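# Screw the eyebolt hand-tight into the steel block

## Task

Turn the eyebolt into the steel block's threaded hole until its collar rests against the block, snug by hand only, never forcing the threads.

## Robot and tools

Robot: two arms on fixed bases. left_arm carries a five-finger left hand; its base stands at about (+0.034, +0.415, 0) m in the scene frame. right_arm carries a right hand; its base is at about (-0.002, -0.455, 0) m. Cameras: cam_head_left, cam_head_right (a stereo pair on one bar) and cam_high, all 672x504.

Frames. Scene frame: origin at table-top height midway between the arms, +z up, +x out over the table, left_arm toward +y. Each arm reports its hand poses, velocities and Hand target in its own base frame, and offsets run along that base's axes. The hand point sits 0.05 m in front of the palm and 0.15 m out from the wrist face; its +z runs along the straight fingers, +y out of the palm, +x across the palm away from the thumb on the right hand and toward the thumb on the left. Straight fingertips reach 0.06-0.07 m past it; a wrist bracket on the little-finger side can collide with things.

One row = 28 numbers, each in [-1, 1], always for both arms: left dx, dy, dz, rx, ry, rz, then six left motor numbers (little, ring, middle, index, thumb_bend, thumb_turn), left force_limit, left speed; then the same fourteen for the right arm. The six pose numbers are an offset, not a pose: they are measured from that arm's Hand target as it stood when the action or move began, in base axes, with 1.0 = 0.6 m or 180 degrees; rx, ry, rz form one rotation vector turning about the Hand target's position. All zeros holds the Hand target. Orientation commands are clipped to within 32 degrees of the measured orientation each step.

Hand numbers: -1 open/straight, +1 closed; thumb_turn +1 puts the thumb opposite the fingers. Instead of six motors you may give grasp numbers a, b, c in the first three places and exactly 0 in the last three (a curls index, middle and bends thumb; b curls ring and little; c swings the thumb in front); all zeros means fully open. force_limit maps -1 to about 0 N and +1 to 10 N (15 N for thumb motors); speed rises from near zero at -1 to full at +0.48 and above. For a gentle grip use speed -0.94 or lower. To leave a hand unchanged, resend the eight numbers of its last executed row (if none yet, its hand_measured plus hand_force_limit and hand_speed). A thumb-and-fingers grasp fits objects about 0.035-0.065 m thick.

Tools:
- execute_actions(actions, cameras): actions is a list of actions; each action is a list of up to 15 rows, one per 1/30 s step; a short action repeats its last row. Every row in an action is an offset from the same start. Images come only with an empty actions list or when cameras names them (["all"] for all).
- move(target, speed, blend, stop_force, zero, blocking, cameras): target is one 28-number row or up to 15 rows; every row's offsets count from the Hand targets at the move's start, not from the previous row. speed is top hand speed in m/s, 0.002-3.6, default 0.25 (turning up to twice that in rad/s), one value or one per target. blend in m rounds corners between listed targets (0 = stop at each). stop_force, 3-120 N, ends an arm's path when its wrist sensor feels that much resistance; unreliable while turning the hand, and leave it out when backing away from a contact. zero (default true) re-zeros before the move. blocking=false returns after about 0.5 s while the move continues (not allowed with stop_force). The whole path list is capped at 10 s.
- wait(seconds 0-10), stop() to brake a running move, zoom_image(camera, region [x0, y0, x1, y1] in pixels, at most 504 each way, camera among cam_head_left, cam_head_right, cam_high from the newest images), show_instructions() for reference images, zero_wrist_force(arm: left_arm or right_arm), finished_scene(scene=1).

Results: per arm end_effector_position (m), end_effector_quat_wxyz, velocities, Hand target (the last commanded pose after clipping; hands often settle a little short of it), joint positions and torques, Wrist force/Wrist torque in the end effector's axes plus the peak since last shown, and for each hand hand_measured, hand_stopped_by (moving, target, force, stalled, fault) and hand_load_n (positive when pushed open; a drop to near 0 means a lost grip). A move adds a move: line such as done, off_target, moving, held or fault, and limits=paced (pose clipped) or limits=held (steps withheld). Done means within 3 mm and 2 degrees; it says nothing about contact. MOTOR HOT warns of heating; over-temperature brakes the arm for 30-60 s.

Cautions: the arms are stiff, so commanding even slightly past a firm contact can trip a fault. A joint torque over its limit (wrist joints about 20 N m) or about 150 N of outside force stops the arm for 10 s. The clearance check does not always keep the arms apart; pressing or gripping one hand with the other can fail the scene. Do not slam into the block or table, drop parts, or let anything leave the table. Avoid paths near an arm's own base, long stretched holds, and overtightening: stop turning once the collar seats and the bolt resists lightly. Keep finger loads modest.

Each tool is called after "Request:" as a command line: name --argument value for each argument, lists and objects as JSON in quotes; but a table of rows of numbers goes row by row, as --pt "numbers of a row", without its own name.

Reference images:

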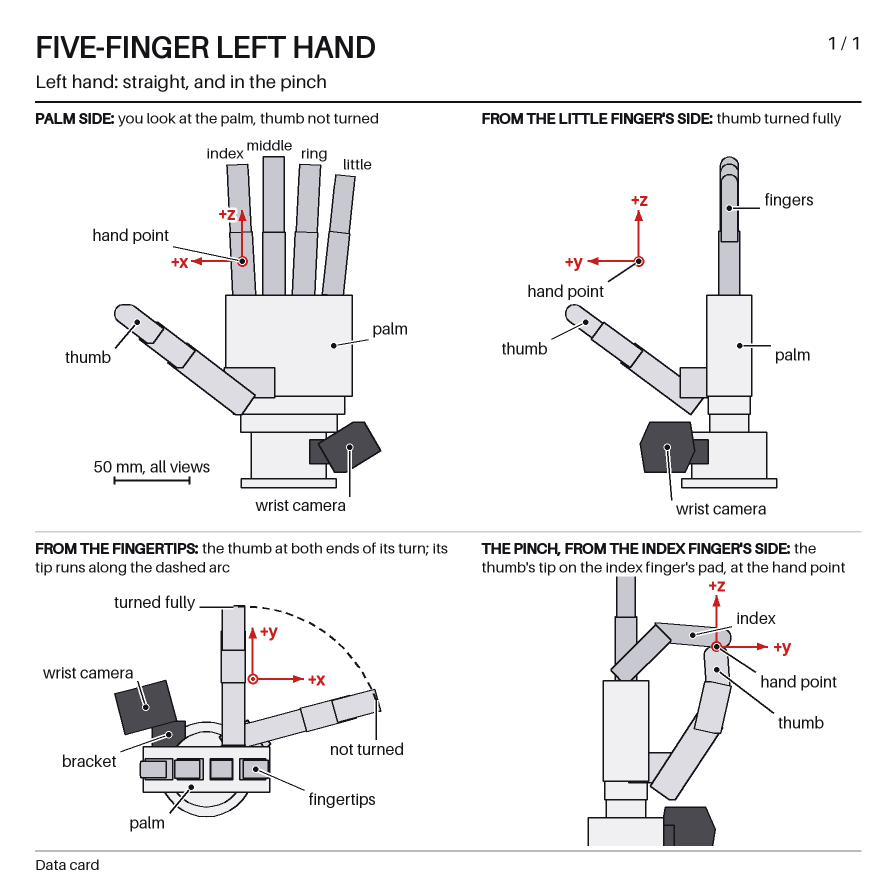

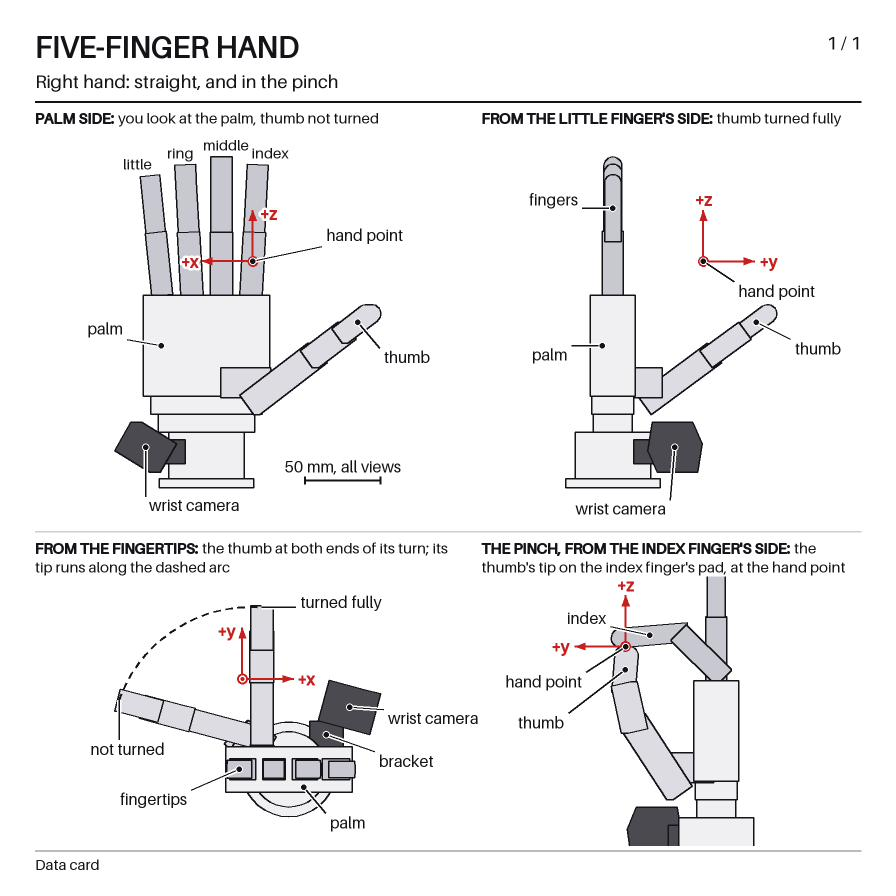

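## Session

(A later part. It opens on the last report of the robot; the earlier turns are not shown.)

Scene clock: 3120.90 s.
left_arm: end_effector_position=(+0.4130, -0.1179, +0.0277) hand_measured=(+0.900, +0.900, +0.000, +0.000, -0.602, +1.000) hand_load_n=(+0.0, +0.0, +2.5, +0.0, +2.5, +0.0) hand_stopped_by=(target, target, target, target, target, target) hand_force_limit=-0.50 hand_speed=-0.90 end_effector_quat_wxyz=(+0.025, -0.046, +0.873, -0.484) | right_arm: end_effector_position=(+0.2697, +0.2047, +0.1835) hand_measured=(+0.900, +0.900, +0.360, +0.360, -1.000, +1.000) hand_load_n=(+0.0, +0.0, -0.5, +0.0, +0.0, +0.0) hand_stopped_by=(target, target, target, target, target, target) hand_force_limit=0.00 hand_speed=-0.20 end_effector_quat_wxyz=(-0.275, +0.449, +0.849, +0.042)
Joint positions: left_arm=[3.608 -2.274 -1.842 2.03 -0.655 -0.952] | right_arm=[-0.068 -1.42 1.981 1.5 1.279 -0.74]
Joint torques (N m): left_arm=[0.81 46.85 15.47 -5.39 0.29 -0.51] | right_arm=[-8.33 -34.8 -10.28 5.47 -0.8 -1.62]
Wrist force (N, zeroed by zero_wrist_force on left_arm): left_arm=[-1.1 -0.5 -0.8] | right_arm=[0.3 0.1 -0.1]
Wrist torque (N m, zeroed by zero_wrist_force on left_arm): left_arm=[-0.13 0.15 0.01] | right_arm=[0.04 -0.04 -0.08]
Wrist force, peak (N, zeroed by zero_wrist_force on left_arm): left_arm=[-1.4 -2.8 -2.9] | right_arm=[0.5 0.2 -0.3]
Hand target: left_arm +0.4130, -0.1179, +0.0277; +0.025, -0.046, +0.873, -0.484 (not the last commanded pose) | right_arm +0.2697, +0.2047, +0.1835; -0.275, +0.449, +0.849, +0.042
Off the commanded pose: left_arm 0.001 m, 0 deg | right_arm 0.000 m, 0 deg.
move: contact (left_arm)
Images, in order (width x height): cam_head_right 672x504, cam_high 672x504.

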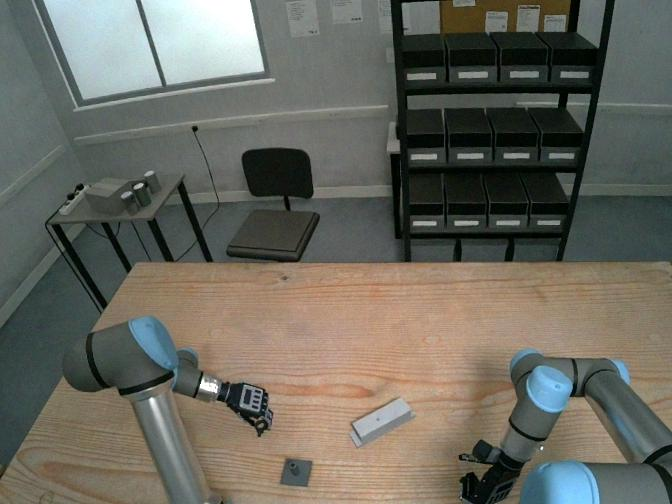

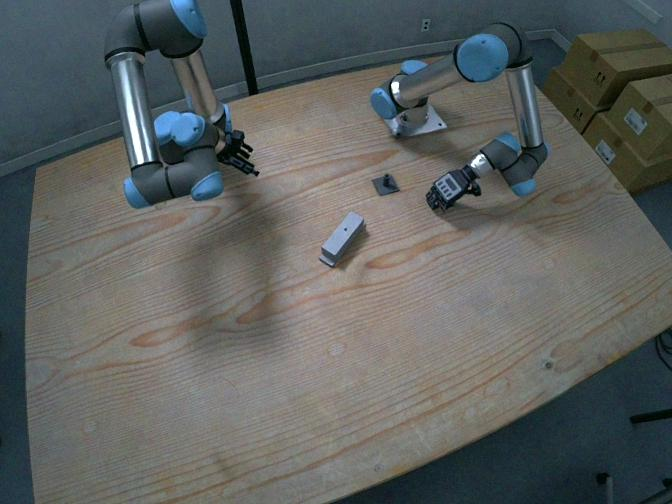

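Request:
move --pt "0 0 0 0 0 0 0.9 0.9 0.001 0.001 -0.3 1 -0.3 -0.92 0 0 0 0 0 0 0.9 0.9 0.36 0.36 -1 1 0 -0.2" --speed 0.01 --cameras '["cam_high","cam_head_right"]'

Request:
zoom_image --camera "cam_head_right" --region '[240, 405, 275, 445]'

Request:
zoom_image --camera "cam_high" --region '[420, 175, 450, 215]'

Scene clock: 3135.60 s.
left_arm: end_effector_position=(+0.4130, -0.1179, +0.0277) hand_measured=(+0.900, +0.900, +0.000, +0.000, -0.582, +1.000) hand_load_n=(+0.0, +0.0, +6.0, +0.0, +5.5, +1.5) hand_stopped_by=(target, target, target, target, force, target) hand_force_limit=-0.30 hand_speed=-0.92 end_effector_quat_wxyz=(+0.025, -0.046, +0.873, -0.484) | right_arm: end_effector_position=(+0.2697, +0.2047, +0.1835) hand_measured=(+0.900, +0.900, +0.360, +0.360, -1.000, +1.000) hand_load_n=(+0.0, +0.0, +0.0, +0.0, +0.0, +0.0) hand_stopped_by=(target, target, target, target, target, target) hand_force_limit=0.00 hand_speed=-0.20 end_effector_quat_wxyz=(-0.275, +0.449, +0.849, +0.042)
Joint positions: left_arm=[3.608 -2.274 -1.842 2.03 -0.655 -0.952] | right_arm=[-0.068 -1.42 1.981 1.5 1.279 -0.74]
Joint torques (N m): left_arm=[-0.14 47.82 11.35 -5.57 0.49 1.43] | right_arm=[-8.92 -34.33 -9.46 5.56 -0.76 -1.65]
Wrist force (N, zeroed by zero_wrist_force on left_arm): left_arm=[-1.1 -0.1 -0.6] | right_arm=[0.4 -0.1 -0.4]
Wrist torque (N m, zeroed by zero_wrist_force on left_arm): left_arm=[-0.10 0.15 0.00] | right_arm=[0.03 -0.05 -0.07]
Wrist force, peak (N, zeroed by zero_wrist_force on left_arm): left_arm=[-1.5 -0.6 -1.1] | right_arm=[0.5 0.1 -0.4]
Hand target: left_arm +0.4130, -0.1179, +0.0277; +0.025, -0.046, +0.873, -0.484 | right_arm +0.2697, +0.2047, +0.1835; -0.275, +0.449, +0.849, +0.042
Off the commanded pose: left_arm 0.000 m, 0 deg | right_arm 0.000 m, 0 deg.
move: done
Images, in order (width x height): cam_head_right 672x504, cam_high 672x504.

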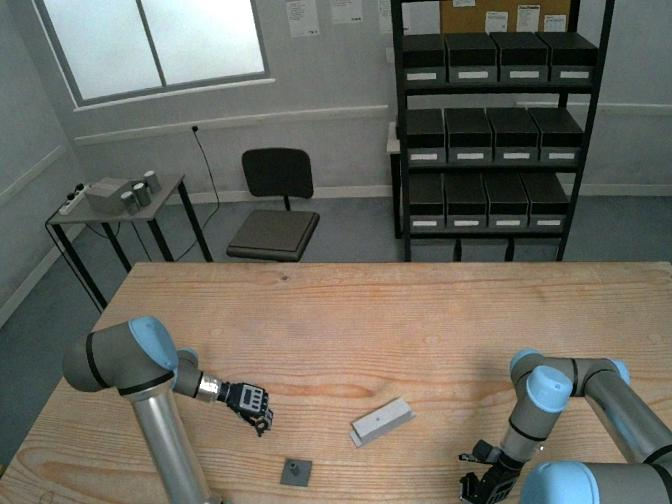

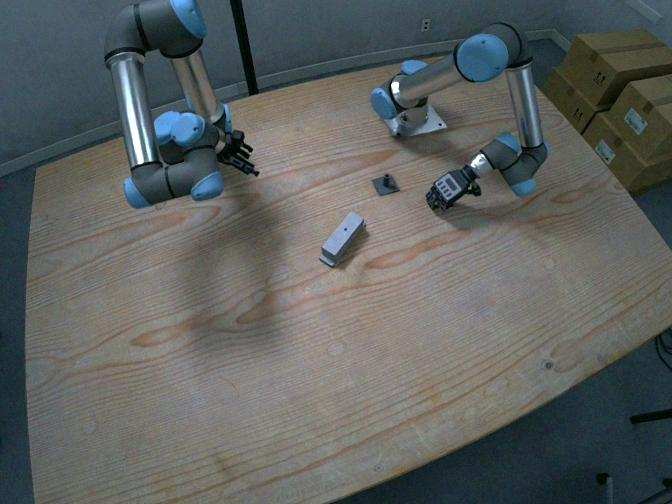

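Scaled by 12.600 from the camera's 672x504 image, which has a finer 960x720 frame.

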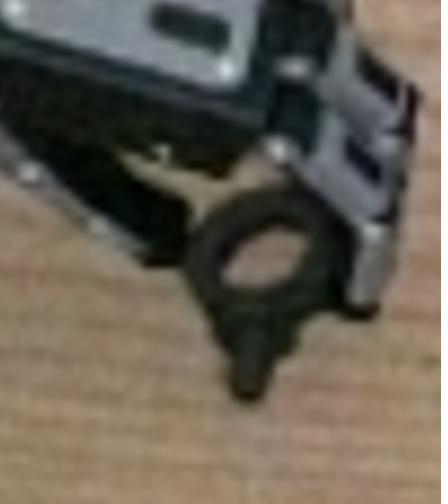

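Scaled by 12.600 from the camera's 672x504 image, which has a finer 960x720 frame.

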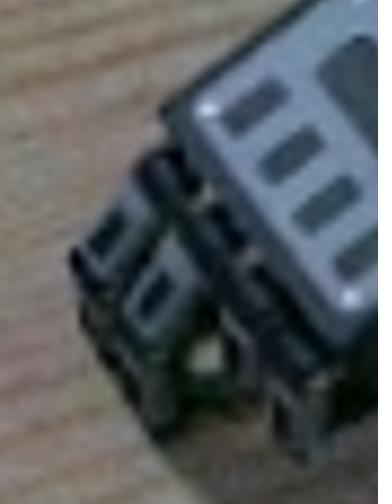

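Request:
move --pt "0 0 0 0 0 0 0.9 0.9 0.001 0.001 -0.1 1 0.1 -0.92 0 0 0 0 0 0 0.9 0.9 0.36 0.36 -1 1 0 -0.2" --speed 0.01

Request:
move --pt "0 0 0.02 0 0 0 0.9 0.9 0.001 0.001 -0.1 1 0.1 -0.92 0 0 0 0 0 0 0.9 0.9 0.36 0.36 -1 1 0 -0.2" --speed 0.015 --cameras '["cam_high","cam_head_right"]'

Request:
zoom_image --camera "cam_head_right" --region '[240, 400, 275, 440]'

Request:
zoom_image --camera "cam_high" --region '[420, 170, 450, 210]'

Scene clock: 3159.77 s.
left_arm: end_effector_position=(+0.4130, -0.1179, +0.0277) hand_measured=(+0.900, +0.900, +0.000, +0.000, -0.568, +1.000) hand_load_n=(+0.0, +0.0, +9.5, +0.0, +8.5, +2.5) hand_stopped_by=(target, target, target, target, force, target) hand_force_limit=0.10 hand_speed=-0.92 end_effector_quat_wxyz=(+0.025, -0.046, +0.873, -0.484) | right_arm: end_effector_position=(+0.2697, +0.2047, +0.1835) hand_measured=(+0.900, +0.900, +0.360, +0.360, -1.000, +1.000) hand_load_n=(+0.0, -0.5, +0.0, +0.0, +0.0, +0.0) hand_stopped_by=(target, target, target, target, target, target) hand_force_limit=0.00 hand_speed=-0.20 end_effector_quat_wxyz=(-0.275, +0.449, +0.849, +0.042)
Joint positions: left_arm=[3.608 -2.274 -1.842 2.03 -0.655 -0.952] | right_arm=[-0.068 -1.42 1.981 1.5 1.279 -0.74]
Joint torques (N m): left_arm=[0.27 47.38 8.09 -5.31 0.5 1.42] | right_arm=[-9.05 -34.81 -9.37 5.47 -0.73 -1.58]
Wrist force (N, zeroed by zero_wrist_force on left_arm): left_arm=[-1.3 -0.4 -0.5] | right_arm=[0.4 0.2 -0.4]
Wrist torque (N m, zeroed by zero_wrist_force on left_arm): left_arm=[-0.12 0.18 -0.01] | right_arm=[0.08 -0.04 -0.06]
Wrist force, peak (N, zeroed by zero_wrist_force on left_arm): left_arm=[-1.6 0.0 -0.6] | right_arm=[0.6 0.0 -0.4]
Hand target: left_arm +0.4130, -0.1179, +0.0277; +0.025, -0.046, +0.873, -0.484 | right_arm +0.2697, +0.2047, +0.1835; -0.275, +0.449, +0.849, +0.042
Off the commanded pose: left_arm 0.000 m, 0 deg | right_arm 0.000 m, 0 deg.
move: done

Scene clock: 3160.83 s.
left_arm: end_effector_position=(+0.4130, -0.1179, +0.0398) hand_measured=(+0.900, +0.900, +0.000, +0.000, -0.568, +1.000) hand_load_n=(+0.0, +0.0, +9.5, +0.0, +8.5, +2.5) hand_stopped_by=(target, target, target, target, force, target) hand_force_limit=0.10 hand_speed=-0.92 end_effector_quat_wxyz=(+0.025, -0.046, +0.873, -0.484) | right_arm: end_effector_position=(+0.2697, +0.2047, +0.1835) hand_measured=(+0.900, +0.900, +0.360, +0.360, -1.000, +1.000) hand_load_n=(+0.0, +0.0, +0.0, +0.5, +0.0, +0.5) hand_stopped_by=(target, target, target, target, target, target) hand_force_limit=0.00 hand_speed=-0.20 end_effector_quat_wxyz=(-0.275, +0.449, +0.849, +0.042)
Joint positions: left_arm=[3.608 -2.25 -1.841 2.005 -0.655 -0.952] | right_arm=[-0.068 -1.42 1.981 1.5 1.279 -0.74]
Joint torques (N m): left_arm=[-0.56 24.96 20.51 -1.32 0.52 0.38] | right_arm=[-9.71 -34.53 -9.43 5.65 -0.67 -1.59]
Wrist force (N, zeroed by zero_wrist_force on left_arm): left_arm=[-1.2 0.3 -0.4] | right_arm=[0.3 -0.1 -0.2]
Wrist torque (N m, zeroed by zero_wrist_force on left_arm): left_arm=[-0.06 0.17 -0.02] | right_arm=[0.03 -0.03 -0.08]
Wrist force, peak (N, zeroed by zero_wrist_force on left_arm): left_arm=[-1.5 0.4 -0.5] | right_arm=[0.5 0.1 -0.4]
Hand target: left_arm +0.4130, -0.1179, +0.0397; +0.025, -0.046, +0.873, -0.484 | right_arm +0.2697, +0.2047, +0.1835; -0.275, +0.449, +0.849, +0.042
Off the commanded pose: left_arm 0.000 m, 0 deg | right_arm 0.000 m, 0 deg.
move: done
Images, in order (width x height): cam_head_right 672x504, cam_high 672x504.

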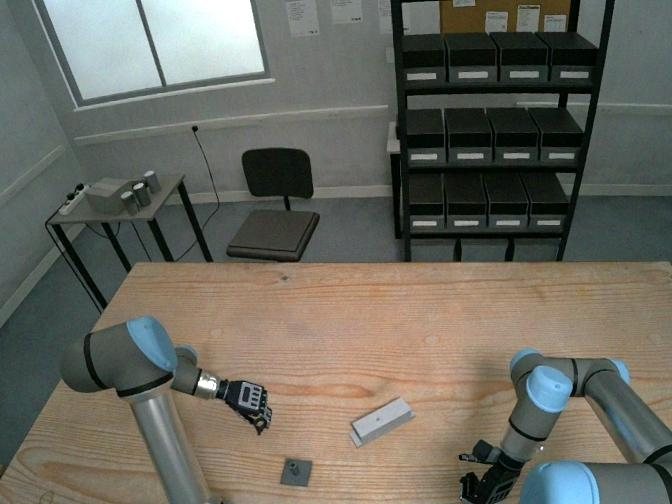

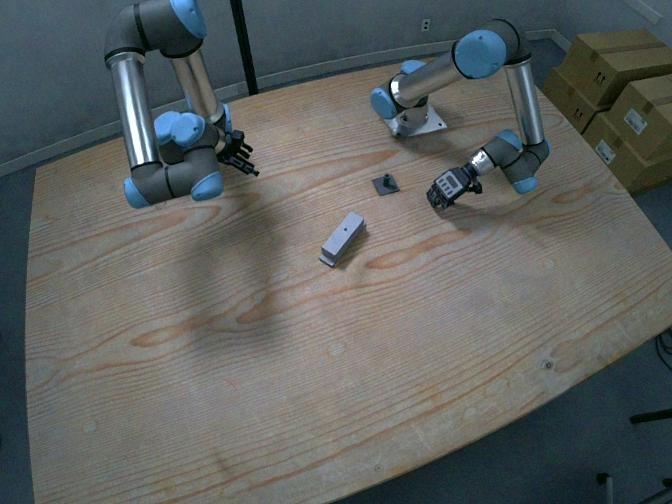

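Scaled by 12.600 from the camera's 672x504 image, which has a finer 960x720 frame.

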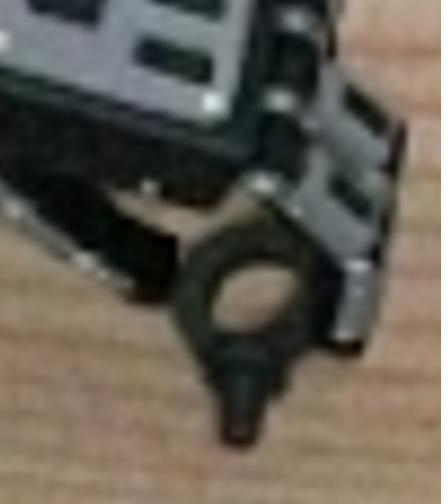

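Scaled by 12.600 from the camera's 672x504 image, which has a finer 960x720 frame.

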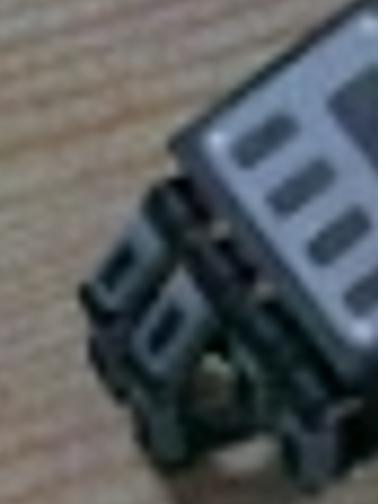

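Request:
move --pt "0 0 0.2 0 0 0 0.9 0.9 0.001 0.001 -0.1 1 0.1 -0.92 0 0 0 0 0 0 0.9 0.9 0.36 0.36 -1 1 0 -0.2" --speed 0.1 --cameras '["cam_high","cam_head_right"]'

Request:
zoom_image --camera "cam_head_right" --region '[225, 380, 265, 420]'

Request:
zoom_image --camera "cam_high" --region '[420, 150, 460, 190]'

Scene clock: 3179.13 s.
left_arm: end_effector_position=(+0.4130, -0.1179, +0.1597) hand_measured=(+0.900, +0.900, +0.000, +0.000, -0.568, +1.000) hand_load_n=(+0.0, +0.0, +9.5, +0.0, +8.0, +2.5) hand_stopped_by=(target, target, target, target, force, target) hand_force_limit=0.10 hand_speed=-0.92 end_effector_quat_wxyz=(+0.025, -0.046, +0.873, -0.484) | right_arm: end_effector_position=(+0.2697, +0.2047, +0.1835) hand_measured=(+0.900, +0.900, +0.360, +0.360, -1.000, +1.000) hand_load_n=(+0.0, +0.0, +0.0, +0.0, +0.0, +0.5) hand_stopped_by=(target, target, target, target, target, target) hand_force_limit=0.00 hand_speed=-0.20 end_effector_quat_wxyz=(-0.275, +0.449, +0.849, +0.042)
Joint positions: left_arm=[3.608 -2.038 -1.788 1.74 -0.655 -0.952] | right_arm=[-0.068 -1.42 1.981 1.5 1.279 -0.74]
Joint torques (N m): left_arm=[9.25 27.27 3.71 -1.69 -0.53 1.36] | right_arm=[-8.73 -34.61 -8.42 5.39 -0.71 -1.67]
Wrist force (N, zeroed by zero_wrist_force on left_arm): left_arm=[-1.0 0.0 -0.4] | right_arm=[0.4 0.1 -0.2]
Wrist torque (N m, zeroed by zero_wrist_force on left_arm): left_arm=[-0.11 0.11 0.05] | right_arm=[0.05 -0.04 -0.07]
Wrist force, peak (N, zeroed by zero_wrist_force on left_arm): left_arm=[-1.4 1.8 0.2] | right_arm=[0.5 0.2 -0.5]
Hand target: left_arm +0.4130, -0.1179, +0.1597; +0.025, -0.046, +0.873, -0.484 | right_arm +0.2697, +0.2047, +0.1835; -0.275, +0.449, +0.849, +0.042
Off the commanded pose: left_arm 0.000 m, 0 deg | right_arm 0.000 m, 0 deg.
move: done
Images, in order (width x height): cam_head_right 672x504, cam_high 672x504.

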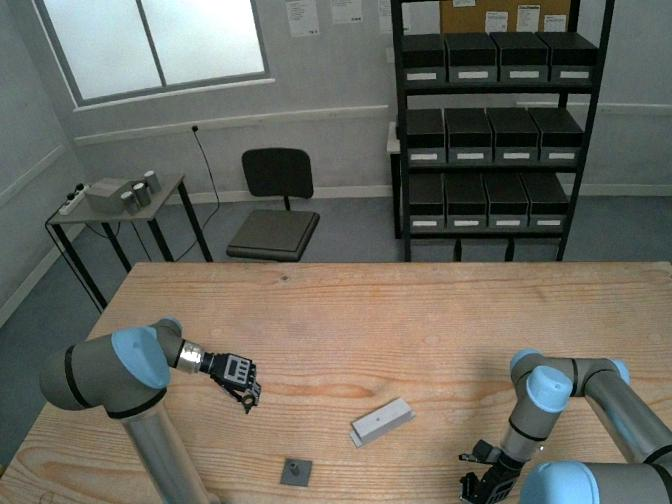

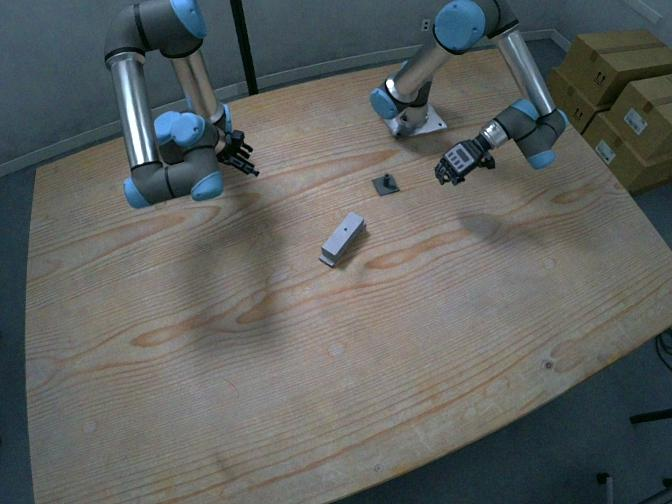

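Scaled by 12.600 from the camera's 672x504 image, which has a finer 960x720 frame.

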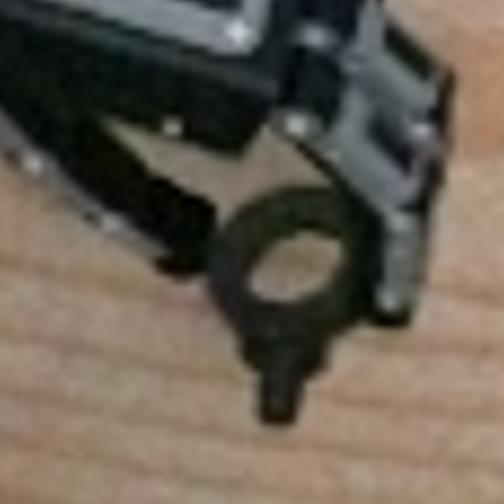

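Scaled by 12.600 from the camera's 672x504 image, which has a finer 960x720 frame.

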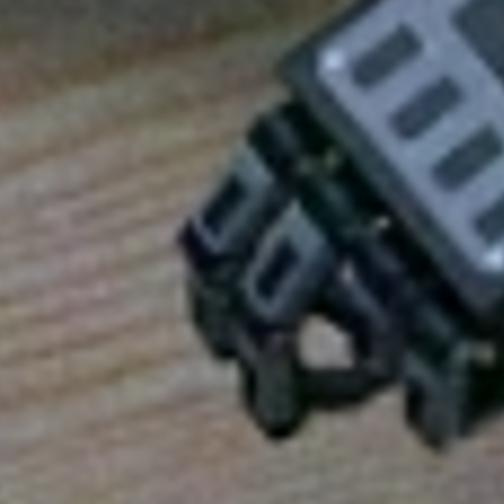

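Request:
move --pt "-0.19 -0.22 -0.05 0.293 -0.4265 0.2471 0.9 0.9 0.001 0.001 -0.1 1 0.1 -0.92 0 0 0 0 0 0 0.9 0.9 0.36 0.36 -1 1 0 -0.2" --speed 0.25 --cameras '["all"]'

Request:
zoom_image --camera "cam_high" --region '[360, 130, 420, 190]'

Request:
zoom_image --camera "cam_head_right" --region '[250, 414, 340, 504]'

Scene clock: 3271.83 s.
left_arm: end_effector_position=(+0.3005, -0.2470, +0.1297) hand_measured=(+0.900, +0.900, +0.000, +0.000, -0.568, +1.000) hand_load_n=(+0.0, +0.0, +9.0, +0.0, +8.5, +3.0) hand_stopped_by=(target, target, target, target, force, target) hand_force_limit=0.10 hand_speed=-0.92 end_effector_quat_wxyz=(+0.693, -0.034, +0.720, +0.018) | right_arm: end_effector_position=(+0.2697, +0.2047, +0.1835) hand_measured=(+0.900, +0.900, +0.360, +0.360, -1.000, +1.000) hand_load_n=(+0.0, +0.0, +0.0, +0.0, +0.0, +0.0) hand_stopped_by=(target, target, target, target, target, target) hand_force_limit=0.00 hand_speed=-0.20 end_effector_quat_wxyz=(-0.275, +0.449, +0.849, +0.042)
Joint positions: left_arm=[2.16 -1.736 -2.321 3.98 -2.624 -1.658] | right_arm=[-0.068 -1.42 1.981 1.5 1.279 -0.74]
Joint torques (N m): left_arm=[9.82 27.88 16.58 0.41 1.04 -0.17] | right_arm=[-8.82 -35.51 -7.69 5.47 -0.67 -1.45]
Wrist force (N, zeroed by zero_wrist_force on left_arm): left_arm=[1.6 -0.9 -0.8] | right_arm=[0.3 -0.1 0.0]
Wrist torque (N m, zeroed by zero_wrist_force on left_arm): left_arm=[0.18 0.18 -0.02] | right_arm=[0.01 -0.04 -0.08]
Wrist force, peak (N, zeroed by zero_wrist_force on left_arm): left_arm=[4.3 -4.2 -0.9] | right_arm=[0.4 0.2 -0.4]
Hand target: left_arm +0.3005, -0.2470, +0.1298; +0.693, -0.034, +0.720, +0.018 (not the last commanded pose) | right_arm +0.2697, +0.2047, +0.1835; -0.275, +0.449, +0.849, +0.042
Off the commanded pose: left_arm 0.003 m, 3 deg | right_arm 0.000 m, 0 deg.
move: held (left_arm; a check stopped the path); limits=held
pose unreachable (left arm): on one or more control steps of this call, first in action 0 (counted from 0), this arm could not follow its commanded pose, so it was not sent that pose on those steps. It may still have moved: this result reports where it is.
cause: moving toward the commanded pose would bring two parts of the arm too close to each other (joints 4 (wrist 1) to 6 (wrist 3) lie between them).

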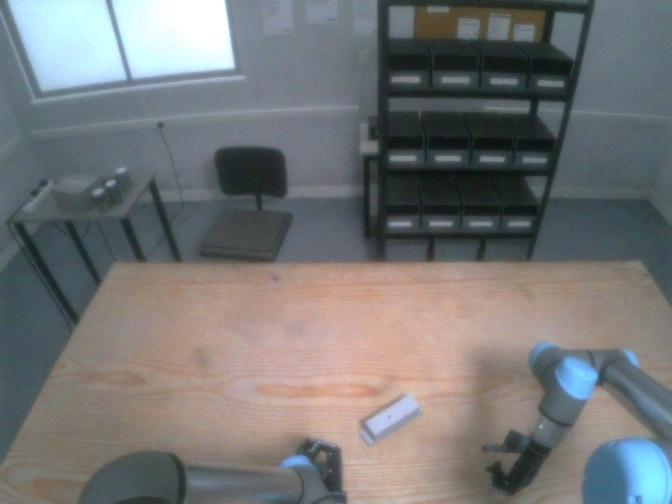

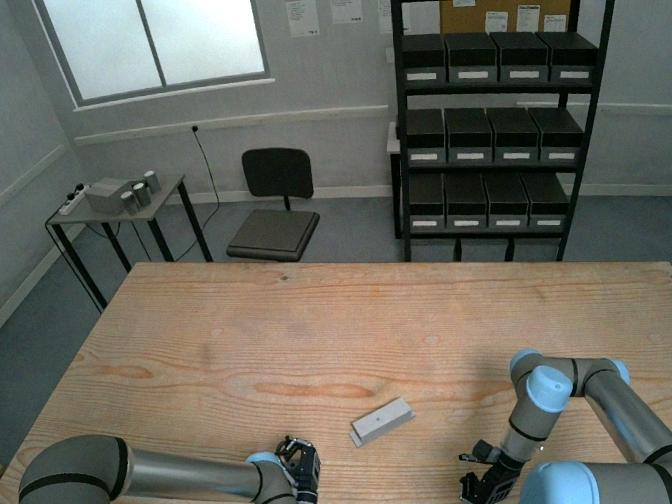

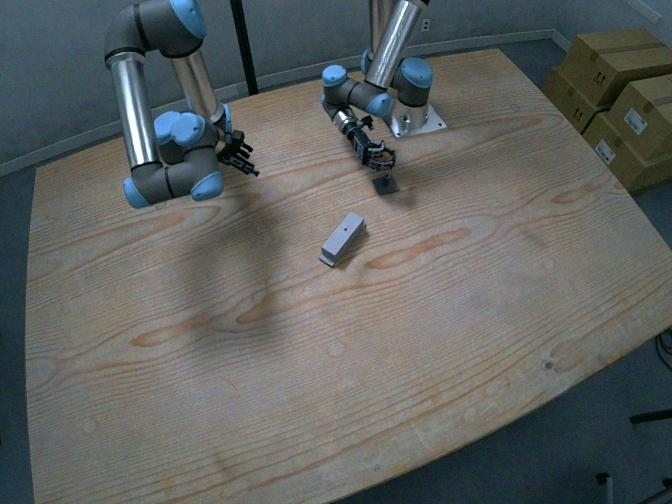

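Scaled by 8.400 from the camera's 672x504 image, which has a finer 960x720 frame.

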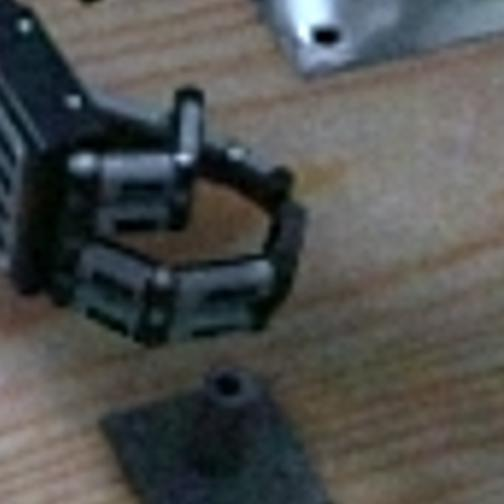

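Scaled by 5.600 from the camera's 672x504 image, which has a finer 960x720 frame.

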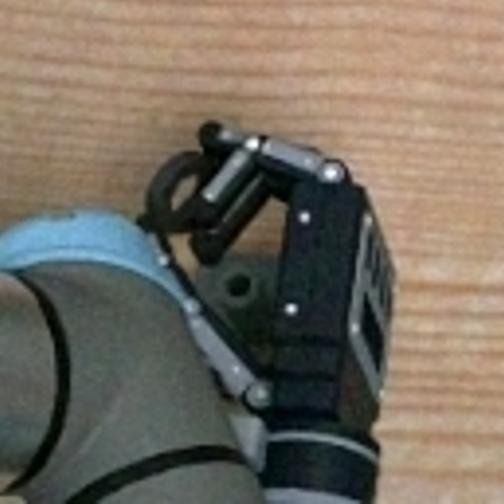

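Request:
zoom_image --camera "cam_high" --region '[365, 138, 405, 178]'

Request:
zoom_image --camera "cam_head_right" --region '[265, 430, 315, 480]'

Scaled by 12.600 from the camera's 672x504 image, which has a finer 960x720 frame.

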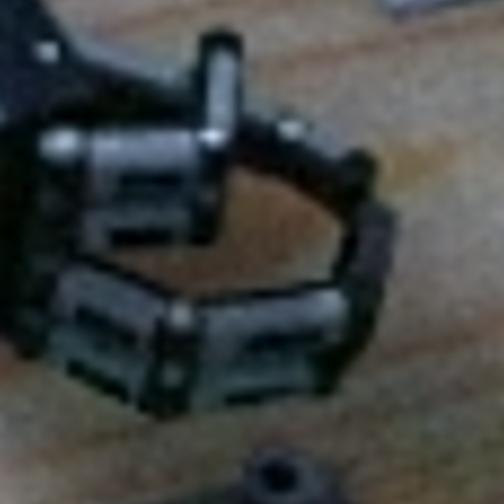

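Scaled by 10.080 from the camera's 672x504 image, which has a finer 960x720 frame.

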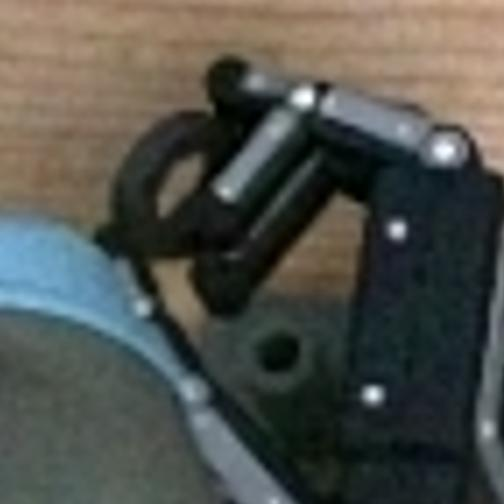

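Request:
move --pt "-0.0058 0 0 0.05 -0.0122 -0.0444 0.9 0.9 0.001 0.001 -0.1 1 0.1 -0.92 0 0 0 0 0 0 0.9 0.9 0.36 0.36 -1 1 0 -0.2" --speed 0.1 --cameras '["cam_high","cam_head_right"]'

Request:
zoom_image --camera "cam_high" --region '[365, 138, 405, 178]'

Request:
zoom_image --camera "cam_head_right" --region '[265, 430, 315, 480]'

Scene clock: 3329.33 s.
left_arm: end_effector_position=(+0.2970, -0.2469, +0.1298) hand_measured=(+0.900, +0.900, +0.000, +0.000, -0.568, +1.000) hand_load_n=(-0.5, +0.0, +9.5, +0.0, +8.0, +3.0) hand_stopped_by=(target, target, target, target, force, target) hand_force_limit=0.10 hand_speed=-0.92 end_effector_quat_wxyz=(+0.707, +0.071, +0.703, +0.026) | right_arm: end_effector_position=(+0.2697, +0.2047, +0.1835) hand_measured=(+0.900, +0.900, +0.360, +0.360, -1.000, +1.000) hand_load_n=(+0.0, +0.5, +0.5, +0.0, +0.0, +0.0) hand_stopped_by=(target, target, target, target, target, target) hand_force_limit=0.00 hand_speed=-0.20 end_effector_quat_wxyz=(-0.275, +0.449, +0.849, +0.042)
Joint positions: left_arm=[2.181 -1.706 -2.445 4.153 -2.468 -1.433] | right_arm=[-0.068 -1.42 1.981 1.5 1.279 -0.74]
Joint torques (N m): left_arm=[-8.02 8.28 22.87 -1.44 -0.21 -0.1] | right_arm=[-8.41 -34.44 -7.14 5.47 -0.79 -1.47]
Wrist force (N, zeroed by zero_wrist_force on left_arm): left_arm=[1.0 -1.0 -0.6] | right_arm=[0.3 0.1 -0.3]
Wrist torque (N m, zeroed by zero_wrist_force on left_arm): left_arm=[0.16 0.25 -0.02] | right_arm=[0.05 -0.02 -0.08]
Wrist force, peak (N, zeroed by zero_wrist_force on left_arm): left_arm=[1.3 -0.6 -1.3] | right_arm=[0.5 0.0 -0.4]
Hand target: left_arm +0.2970, -0.2470, +0.1298; +0.707, +0.071, +0.703, +0.026 | right_arm +0.2697, +0.2047, +0.1835; -0.275, +0.449, +0.849, +0.042
Off the commanded pose: left_arm 0.000 m, 0 deg | right_arm 0.000 m, 0 deg.
move: done
Images, in order (width x height): cam_head_right 672x504, cam_high 672x504.

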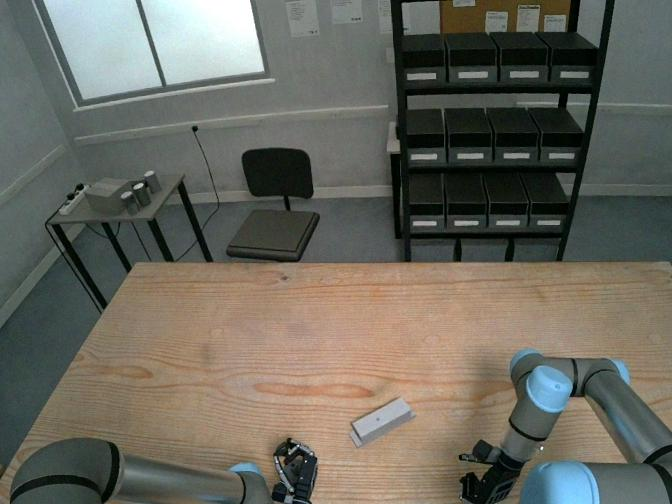

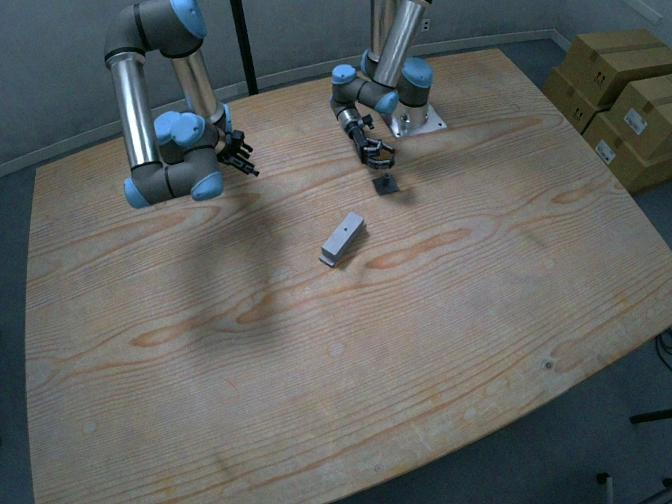

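Scaled by 12.600 from the camera's 672x504 image, which has a finer 960x720 frame.

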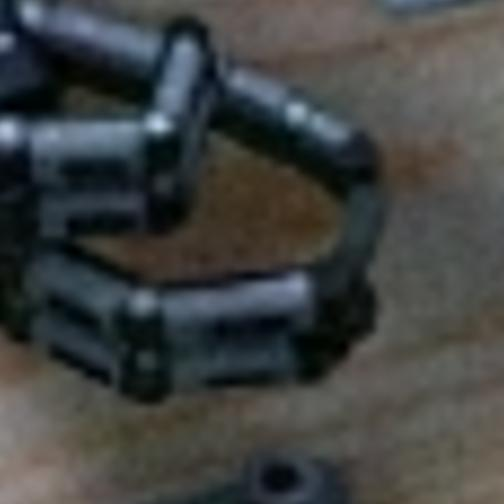

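Scaled by 10.080 from the camera's 672x504 image, which has a finer 960x720 frame.

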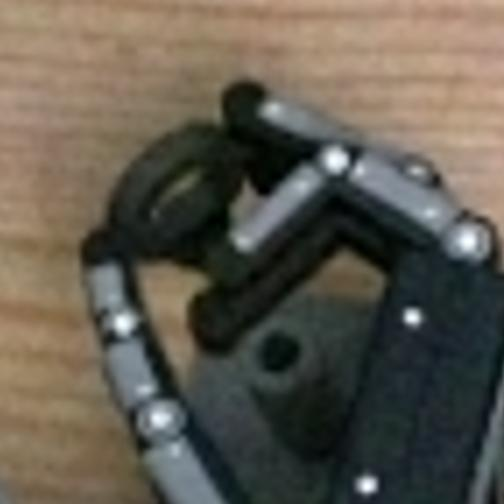

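Request:
zoom_image --camera "cam_high" --region '[384, 145, 404, 170]'

Request:
zoom_image --camera "cam_head_right" --region '[270, 437, 300, 467]'

Scaled by 20.160 from the camera's 672x504 image, which has a finer 960x720 frame.

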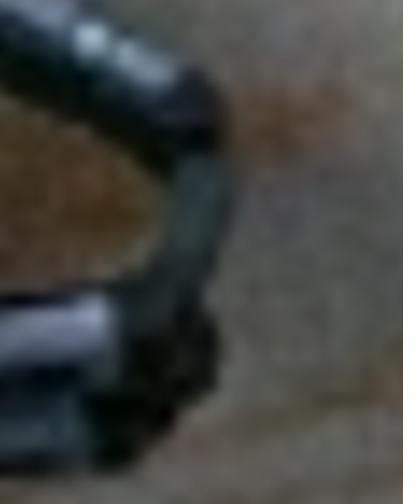

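Scaled by 16.800 from the camera's 672x504 image, which has a finer 960x720 frame.

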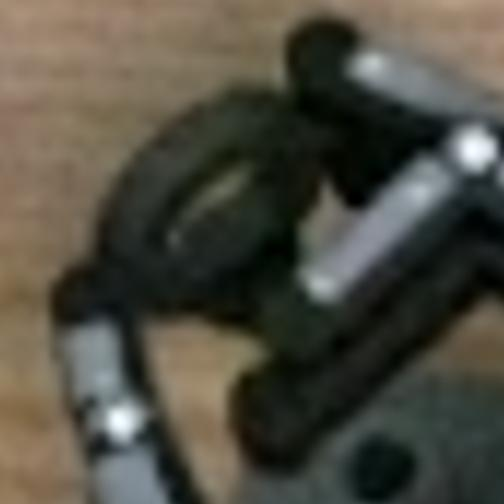

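Request:
wait --seconds 0.1 --cameras '["all"]'

Request:
zoom_image --camera "cam_head_left" --region '[280, 440, 344, 504]'

Scene clock: 3451.73 s.
left_arm: end_effector_position=(+0.2970, -0.2470, +0.1298) hand_measured=(+0.900, +0.900, +0.000, +0.000, -0.568, +1.000) hand_load_n=(+0.0, +0.0, +9.0, +0.0, +8.0, +3.0) hand_stopped_by=(target, target, target, target, force, target) hand_force_limit=0.10 hand_speed=-0.92 end_effector_quat_wxyz=(+0.707, +0.071, +0.703, +0.026) | right_arm: end_effector_position=(+0.2697, +0.2047, +0.1835) hand_measured=(+0.900, +0.900, +0.360, +0.360, -1.000, +1.000) hand_load_n=(+0.0, +0.0, +0.5, +0.0, +0.0, +0.0) hand_stopped_by=(target, target, target, target, target, target) hand_force_limit=0.00 hand_speed=-0.20 end_effector_quat_wxyz=(-0.275, +0.449, +0.849, +0.042)
Joint positions: left_arm=[2.18 -1.706 -2.445 4.153 -2.468 -1.433] | right_arm=[-0.068 -1.42 1.981 1.5 1.279 -0.74]
Joint torques (N m): left_arm=[-8.31 7.12 23.82 -1.31 1.24 1.32] | right_arm=[-8.6 -34.03 -6.8 5.5 -0.58 -1.66]
Wrist force (N, zeroed by zero_wrist_force on left_arm): left_arm=[1.2 -1.0 -0.5] | right_arm=[0.2 0.1 -0.2]
Wrist torque (N m, zeroed by zero_wrist_force on left_arm): left_arm=[0.17 0.21 0.00] | right_arm=[0.04 -0.01 -0.08]
Wrist force, peak (N, zeroed by zero_wrist_force on left_arm): left_arm=[1.3 -1.2 -0.7] | right_arm=[0.5 0.1 -0.3]
Hand target: left_arm +0.2970, -0.2470, +0.1298; +0.707, +0.071, +0.703, +0.026 | right_arm +0.2697, +0.2047, +0.1835; -0.275, +0.449, +0.849, +0.042
Off the commanded pose: left_arm 0.000 m, 0 deg | right_arm 0.000 m, 0 deg.
wait: 0.10 s; at rest from the start

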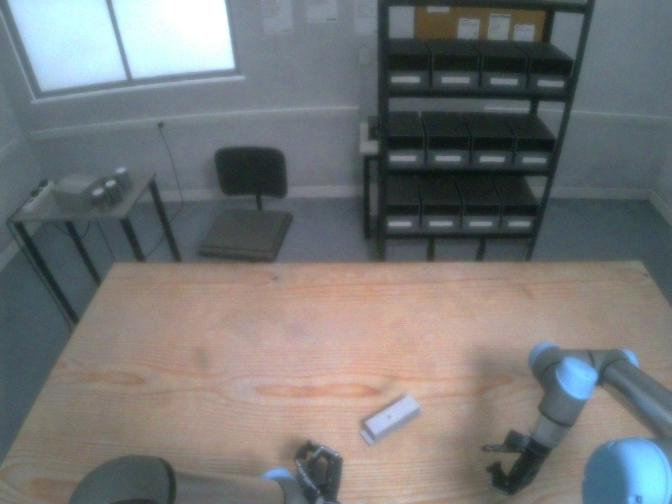

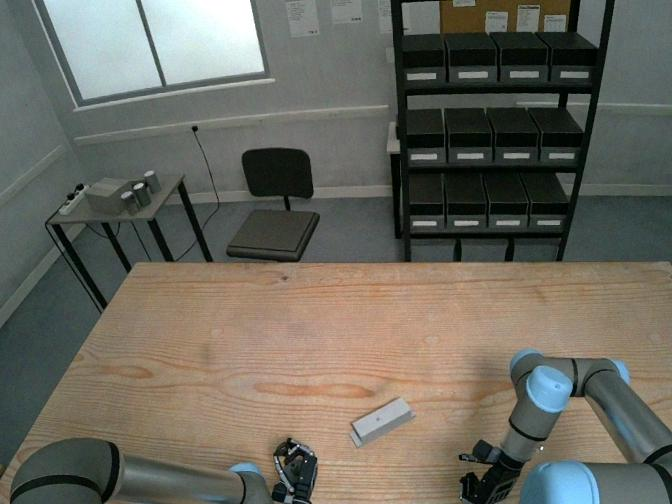

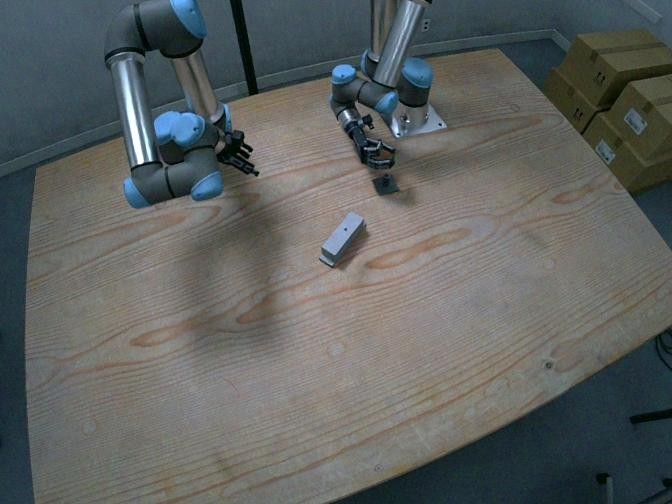

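Scaled by 7.875 from the camera's 672x504 image, which has a finer 960x720 frame.

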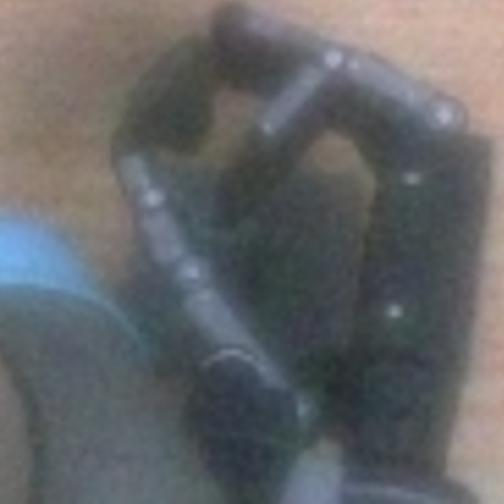

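Request:
move --pt "0 0 0 0 0 0 0.9 0.9 0.001 -0.8 -0.1 1 0.1 -0.5 0 0 0 0 0 0 0.9 0.9 0.36 0.36 -1 1 0 -0.2" --speed 0.1 --cameras '["cam_high","cam_head_right"]'

Request:
zoom_image --camera "cam_high" --region '[380, 143, 408, 178]'

Request:
zoom_image --camera "cam_head_right" --region '[268, 437, 303, 472]'

Scene clock: 3494.13 s.
left_arm: end_effector_position=(+0.2970, -0.2470, +0.1298) hand_measured=(+0.900, +0.900, +0.000, -0.800, -0.568, +1.000) hand_load_n=(+0.0, +0.0, +9.0, +0.0, +8.5, +3.0) hand_stopped_by=(target, target, target, target, force, target) hand_force_limit=0.10 hand_speed=-0.50 end_effector_quat_wxyz=(+0.707, +0.071, +0.703, +0.026) | right_arm: end_effector_position=(+0.2697, +0.2047, +0.1835) hand_measured=(+0.900, +0.900, +0.360, +0.360, -1.000, +1.000) hand_load_n=(+0.0, +0.0, +0.0, +0.0, +0.0, +0.0) hand_stopped_by=(target, target, target, target, target, target) hand_force_limit=0.00 hand_speed=-0.20 end_effector_quat_wxyz=(-0.275, +0.449, +0.849, +0.042)
Joint positions: left_arm=[2.18 -1.706 -2.445 4.153 -2.468 -1.433] | right_arm=[-0.068 -1.42 1.981 1.5 1.279 -0.74]
Joint torques (N m): left_arm=[-8.16 8.79 21.74 -1.16 0.39 -0.29] | right_arm=[-8.65 -34.77 -6.75 5.48 -0.77 -1.6]
Wrist force (N, zeroed by zero_wrist_force on left_arm): left_arm=[1.0 -1.0 -0.4] | right_arm=[0.3 0.0 -0.2]
Wrist torque (N m, zeroed by zero_wrist_force on left_arm): left_arm=[0.16 0.24 -0.01] | right_arm=[0.03 -0.04 -0.08]
Wrist force, peak (N, zeroed by zero_wrist_force on left_arm): left_arm=[1.3 -1.1 -0.9] | right_arm=[0.6 0.2 -0.2]
Hand target: left_arm +0.2970, -0.2470, +0.1298; +0.707, +0.071, +0.703, +0.026 | right_arm +0.2697, +0.2047, +0.1835; -0.275, +0.449, +0.849, +0.042
Off the commanded pose: left_arm 0.000 m, 0 deg | right_arm 0.000 m, 0 deg.
move: done
Images, in order (width x height): cam_head_right 672x504, cam_high 672x504.

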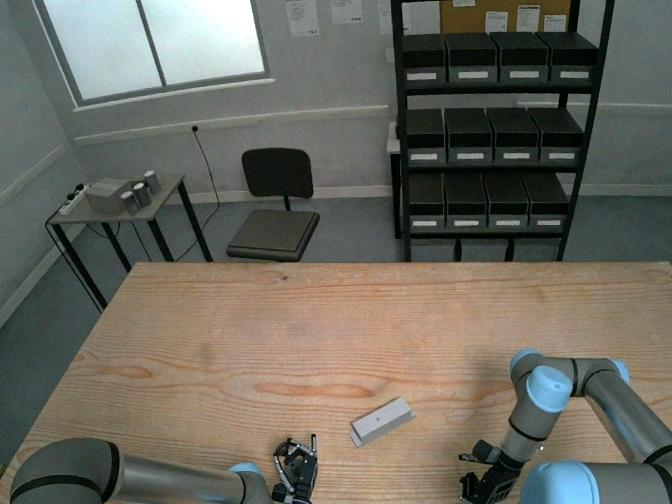

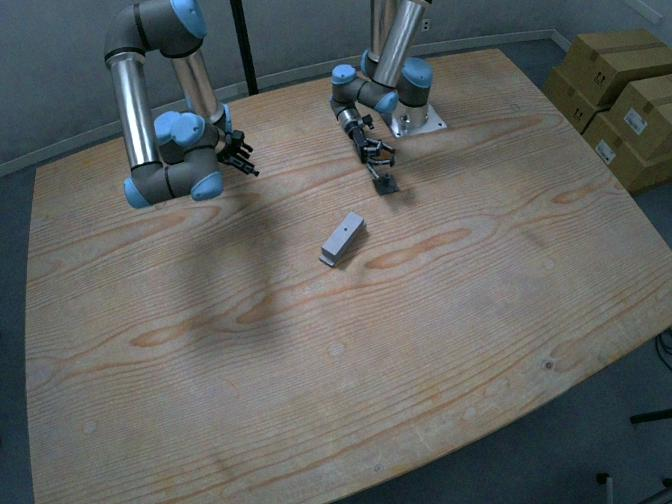

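Scaled by 14.400 from the camera's 672x504 image, which has a finer 960x720 frame.

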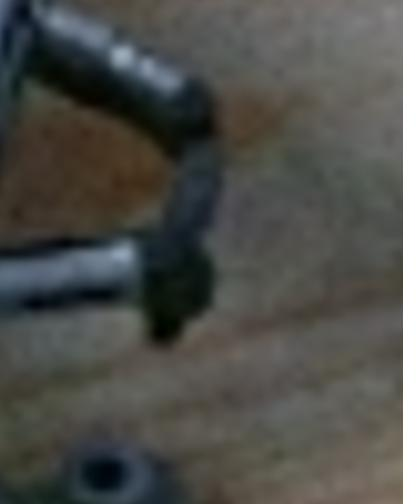

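Scaled by 14.400 from the camera's 672x504 image, which has a finer 960x720 frame.

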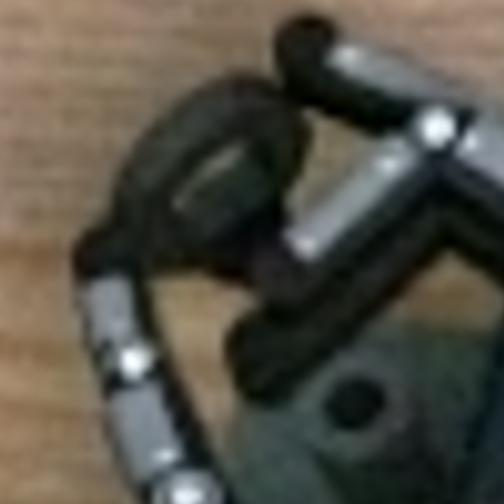

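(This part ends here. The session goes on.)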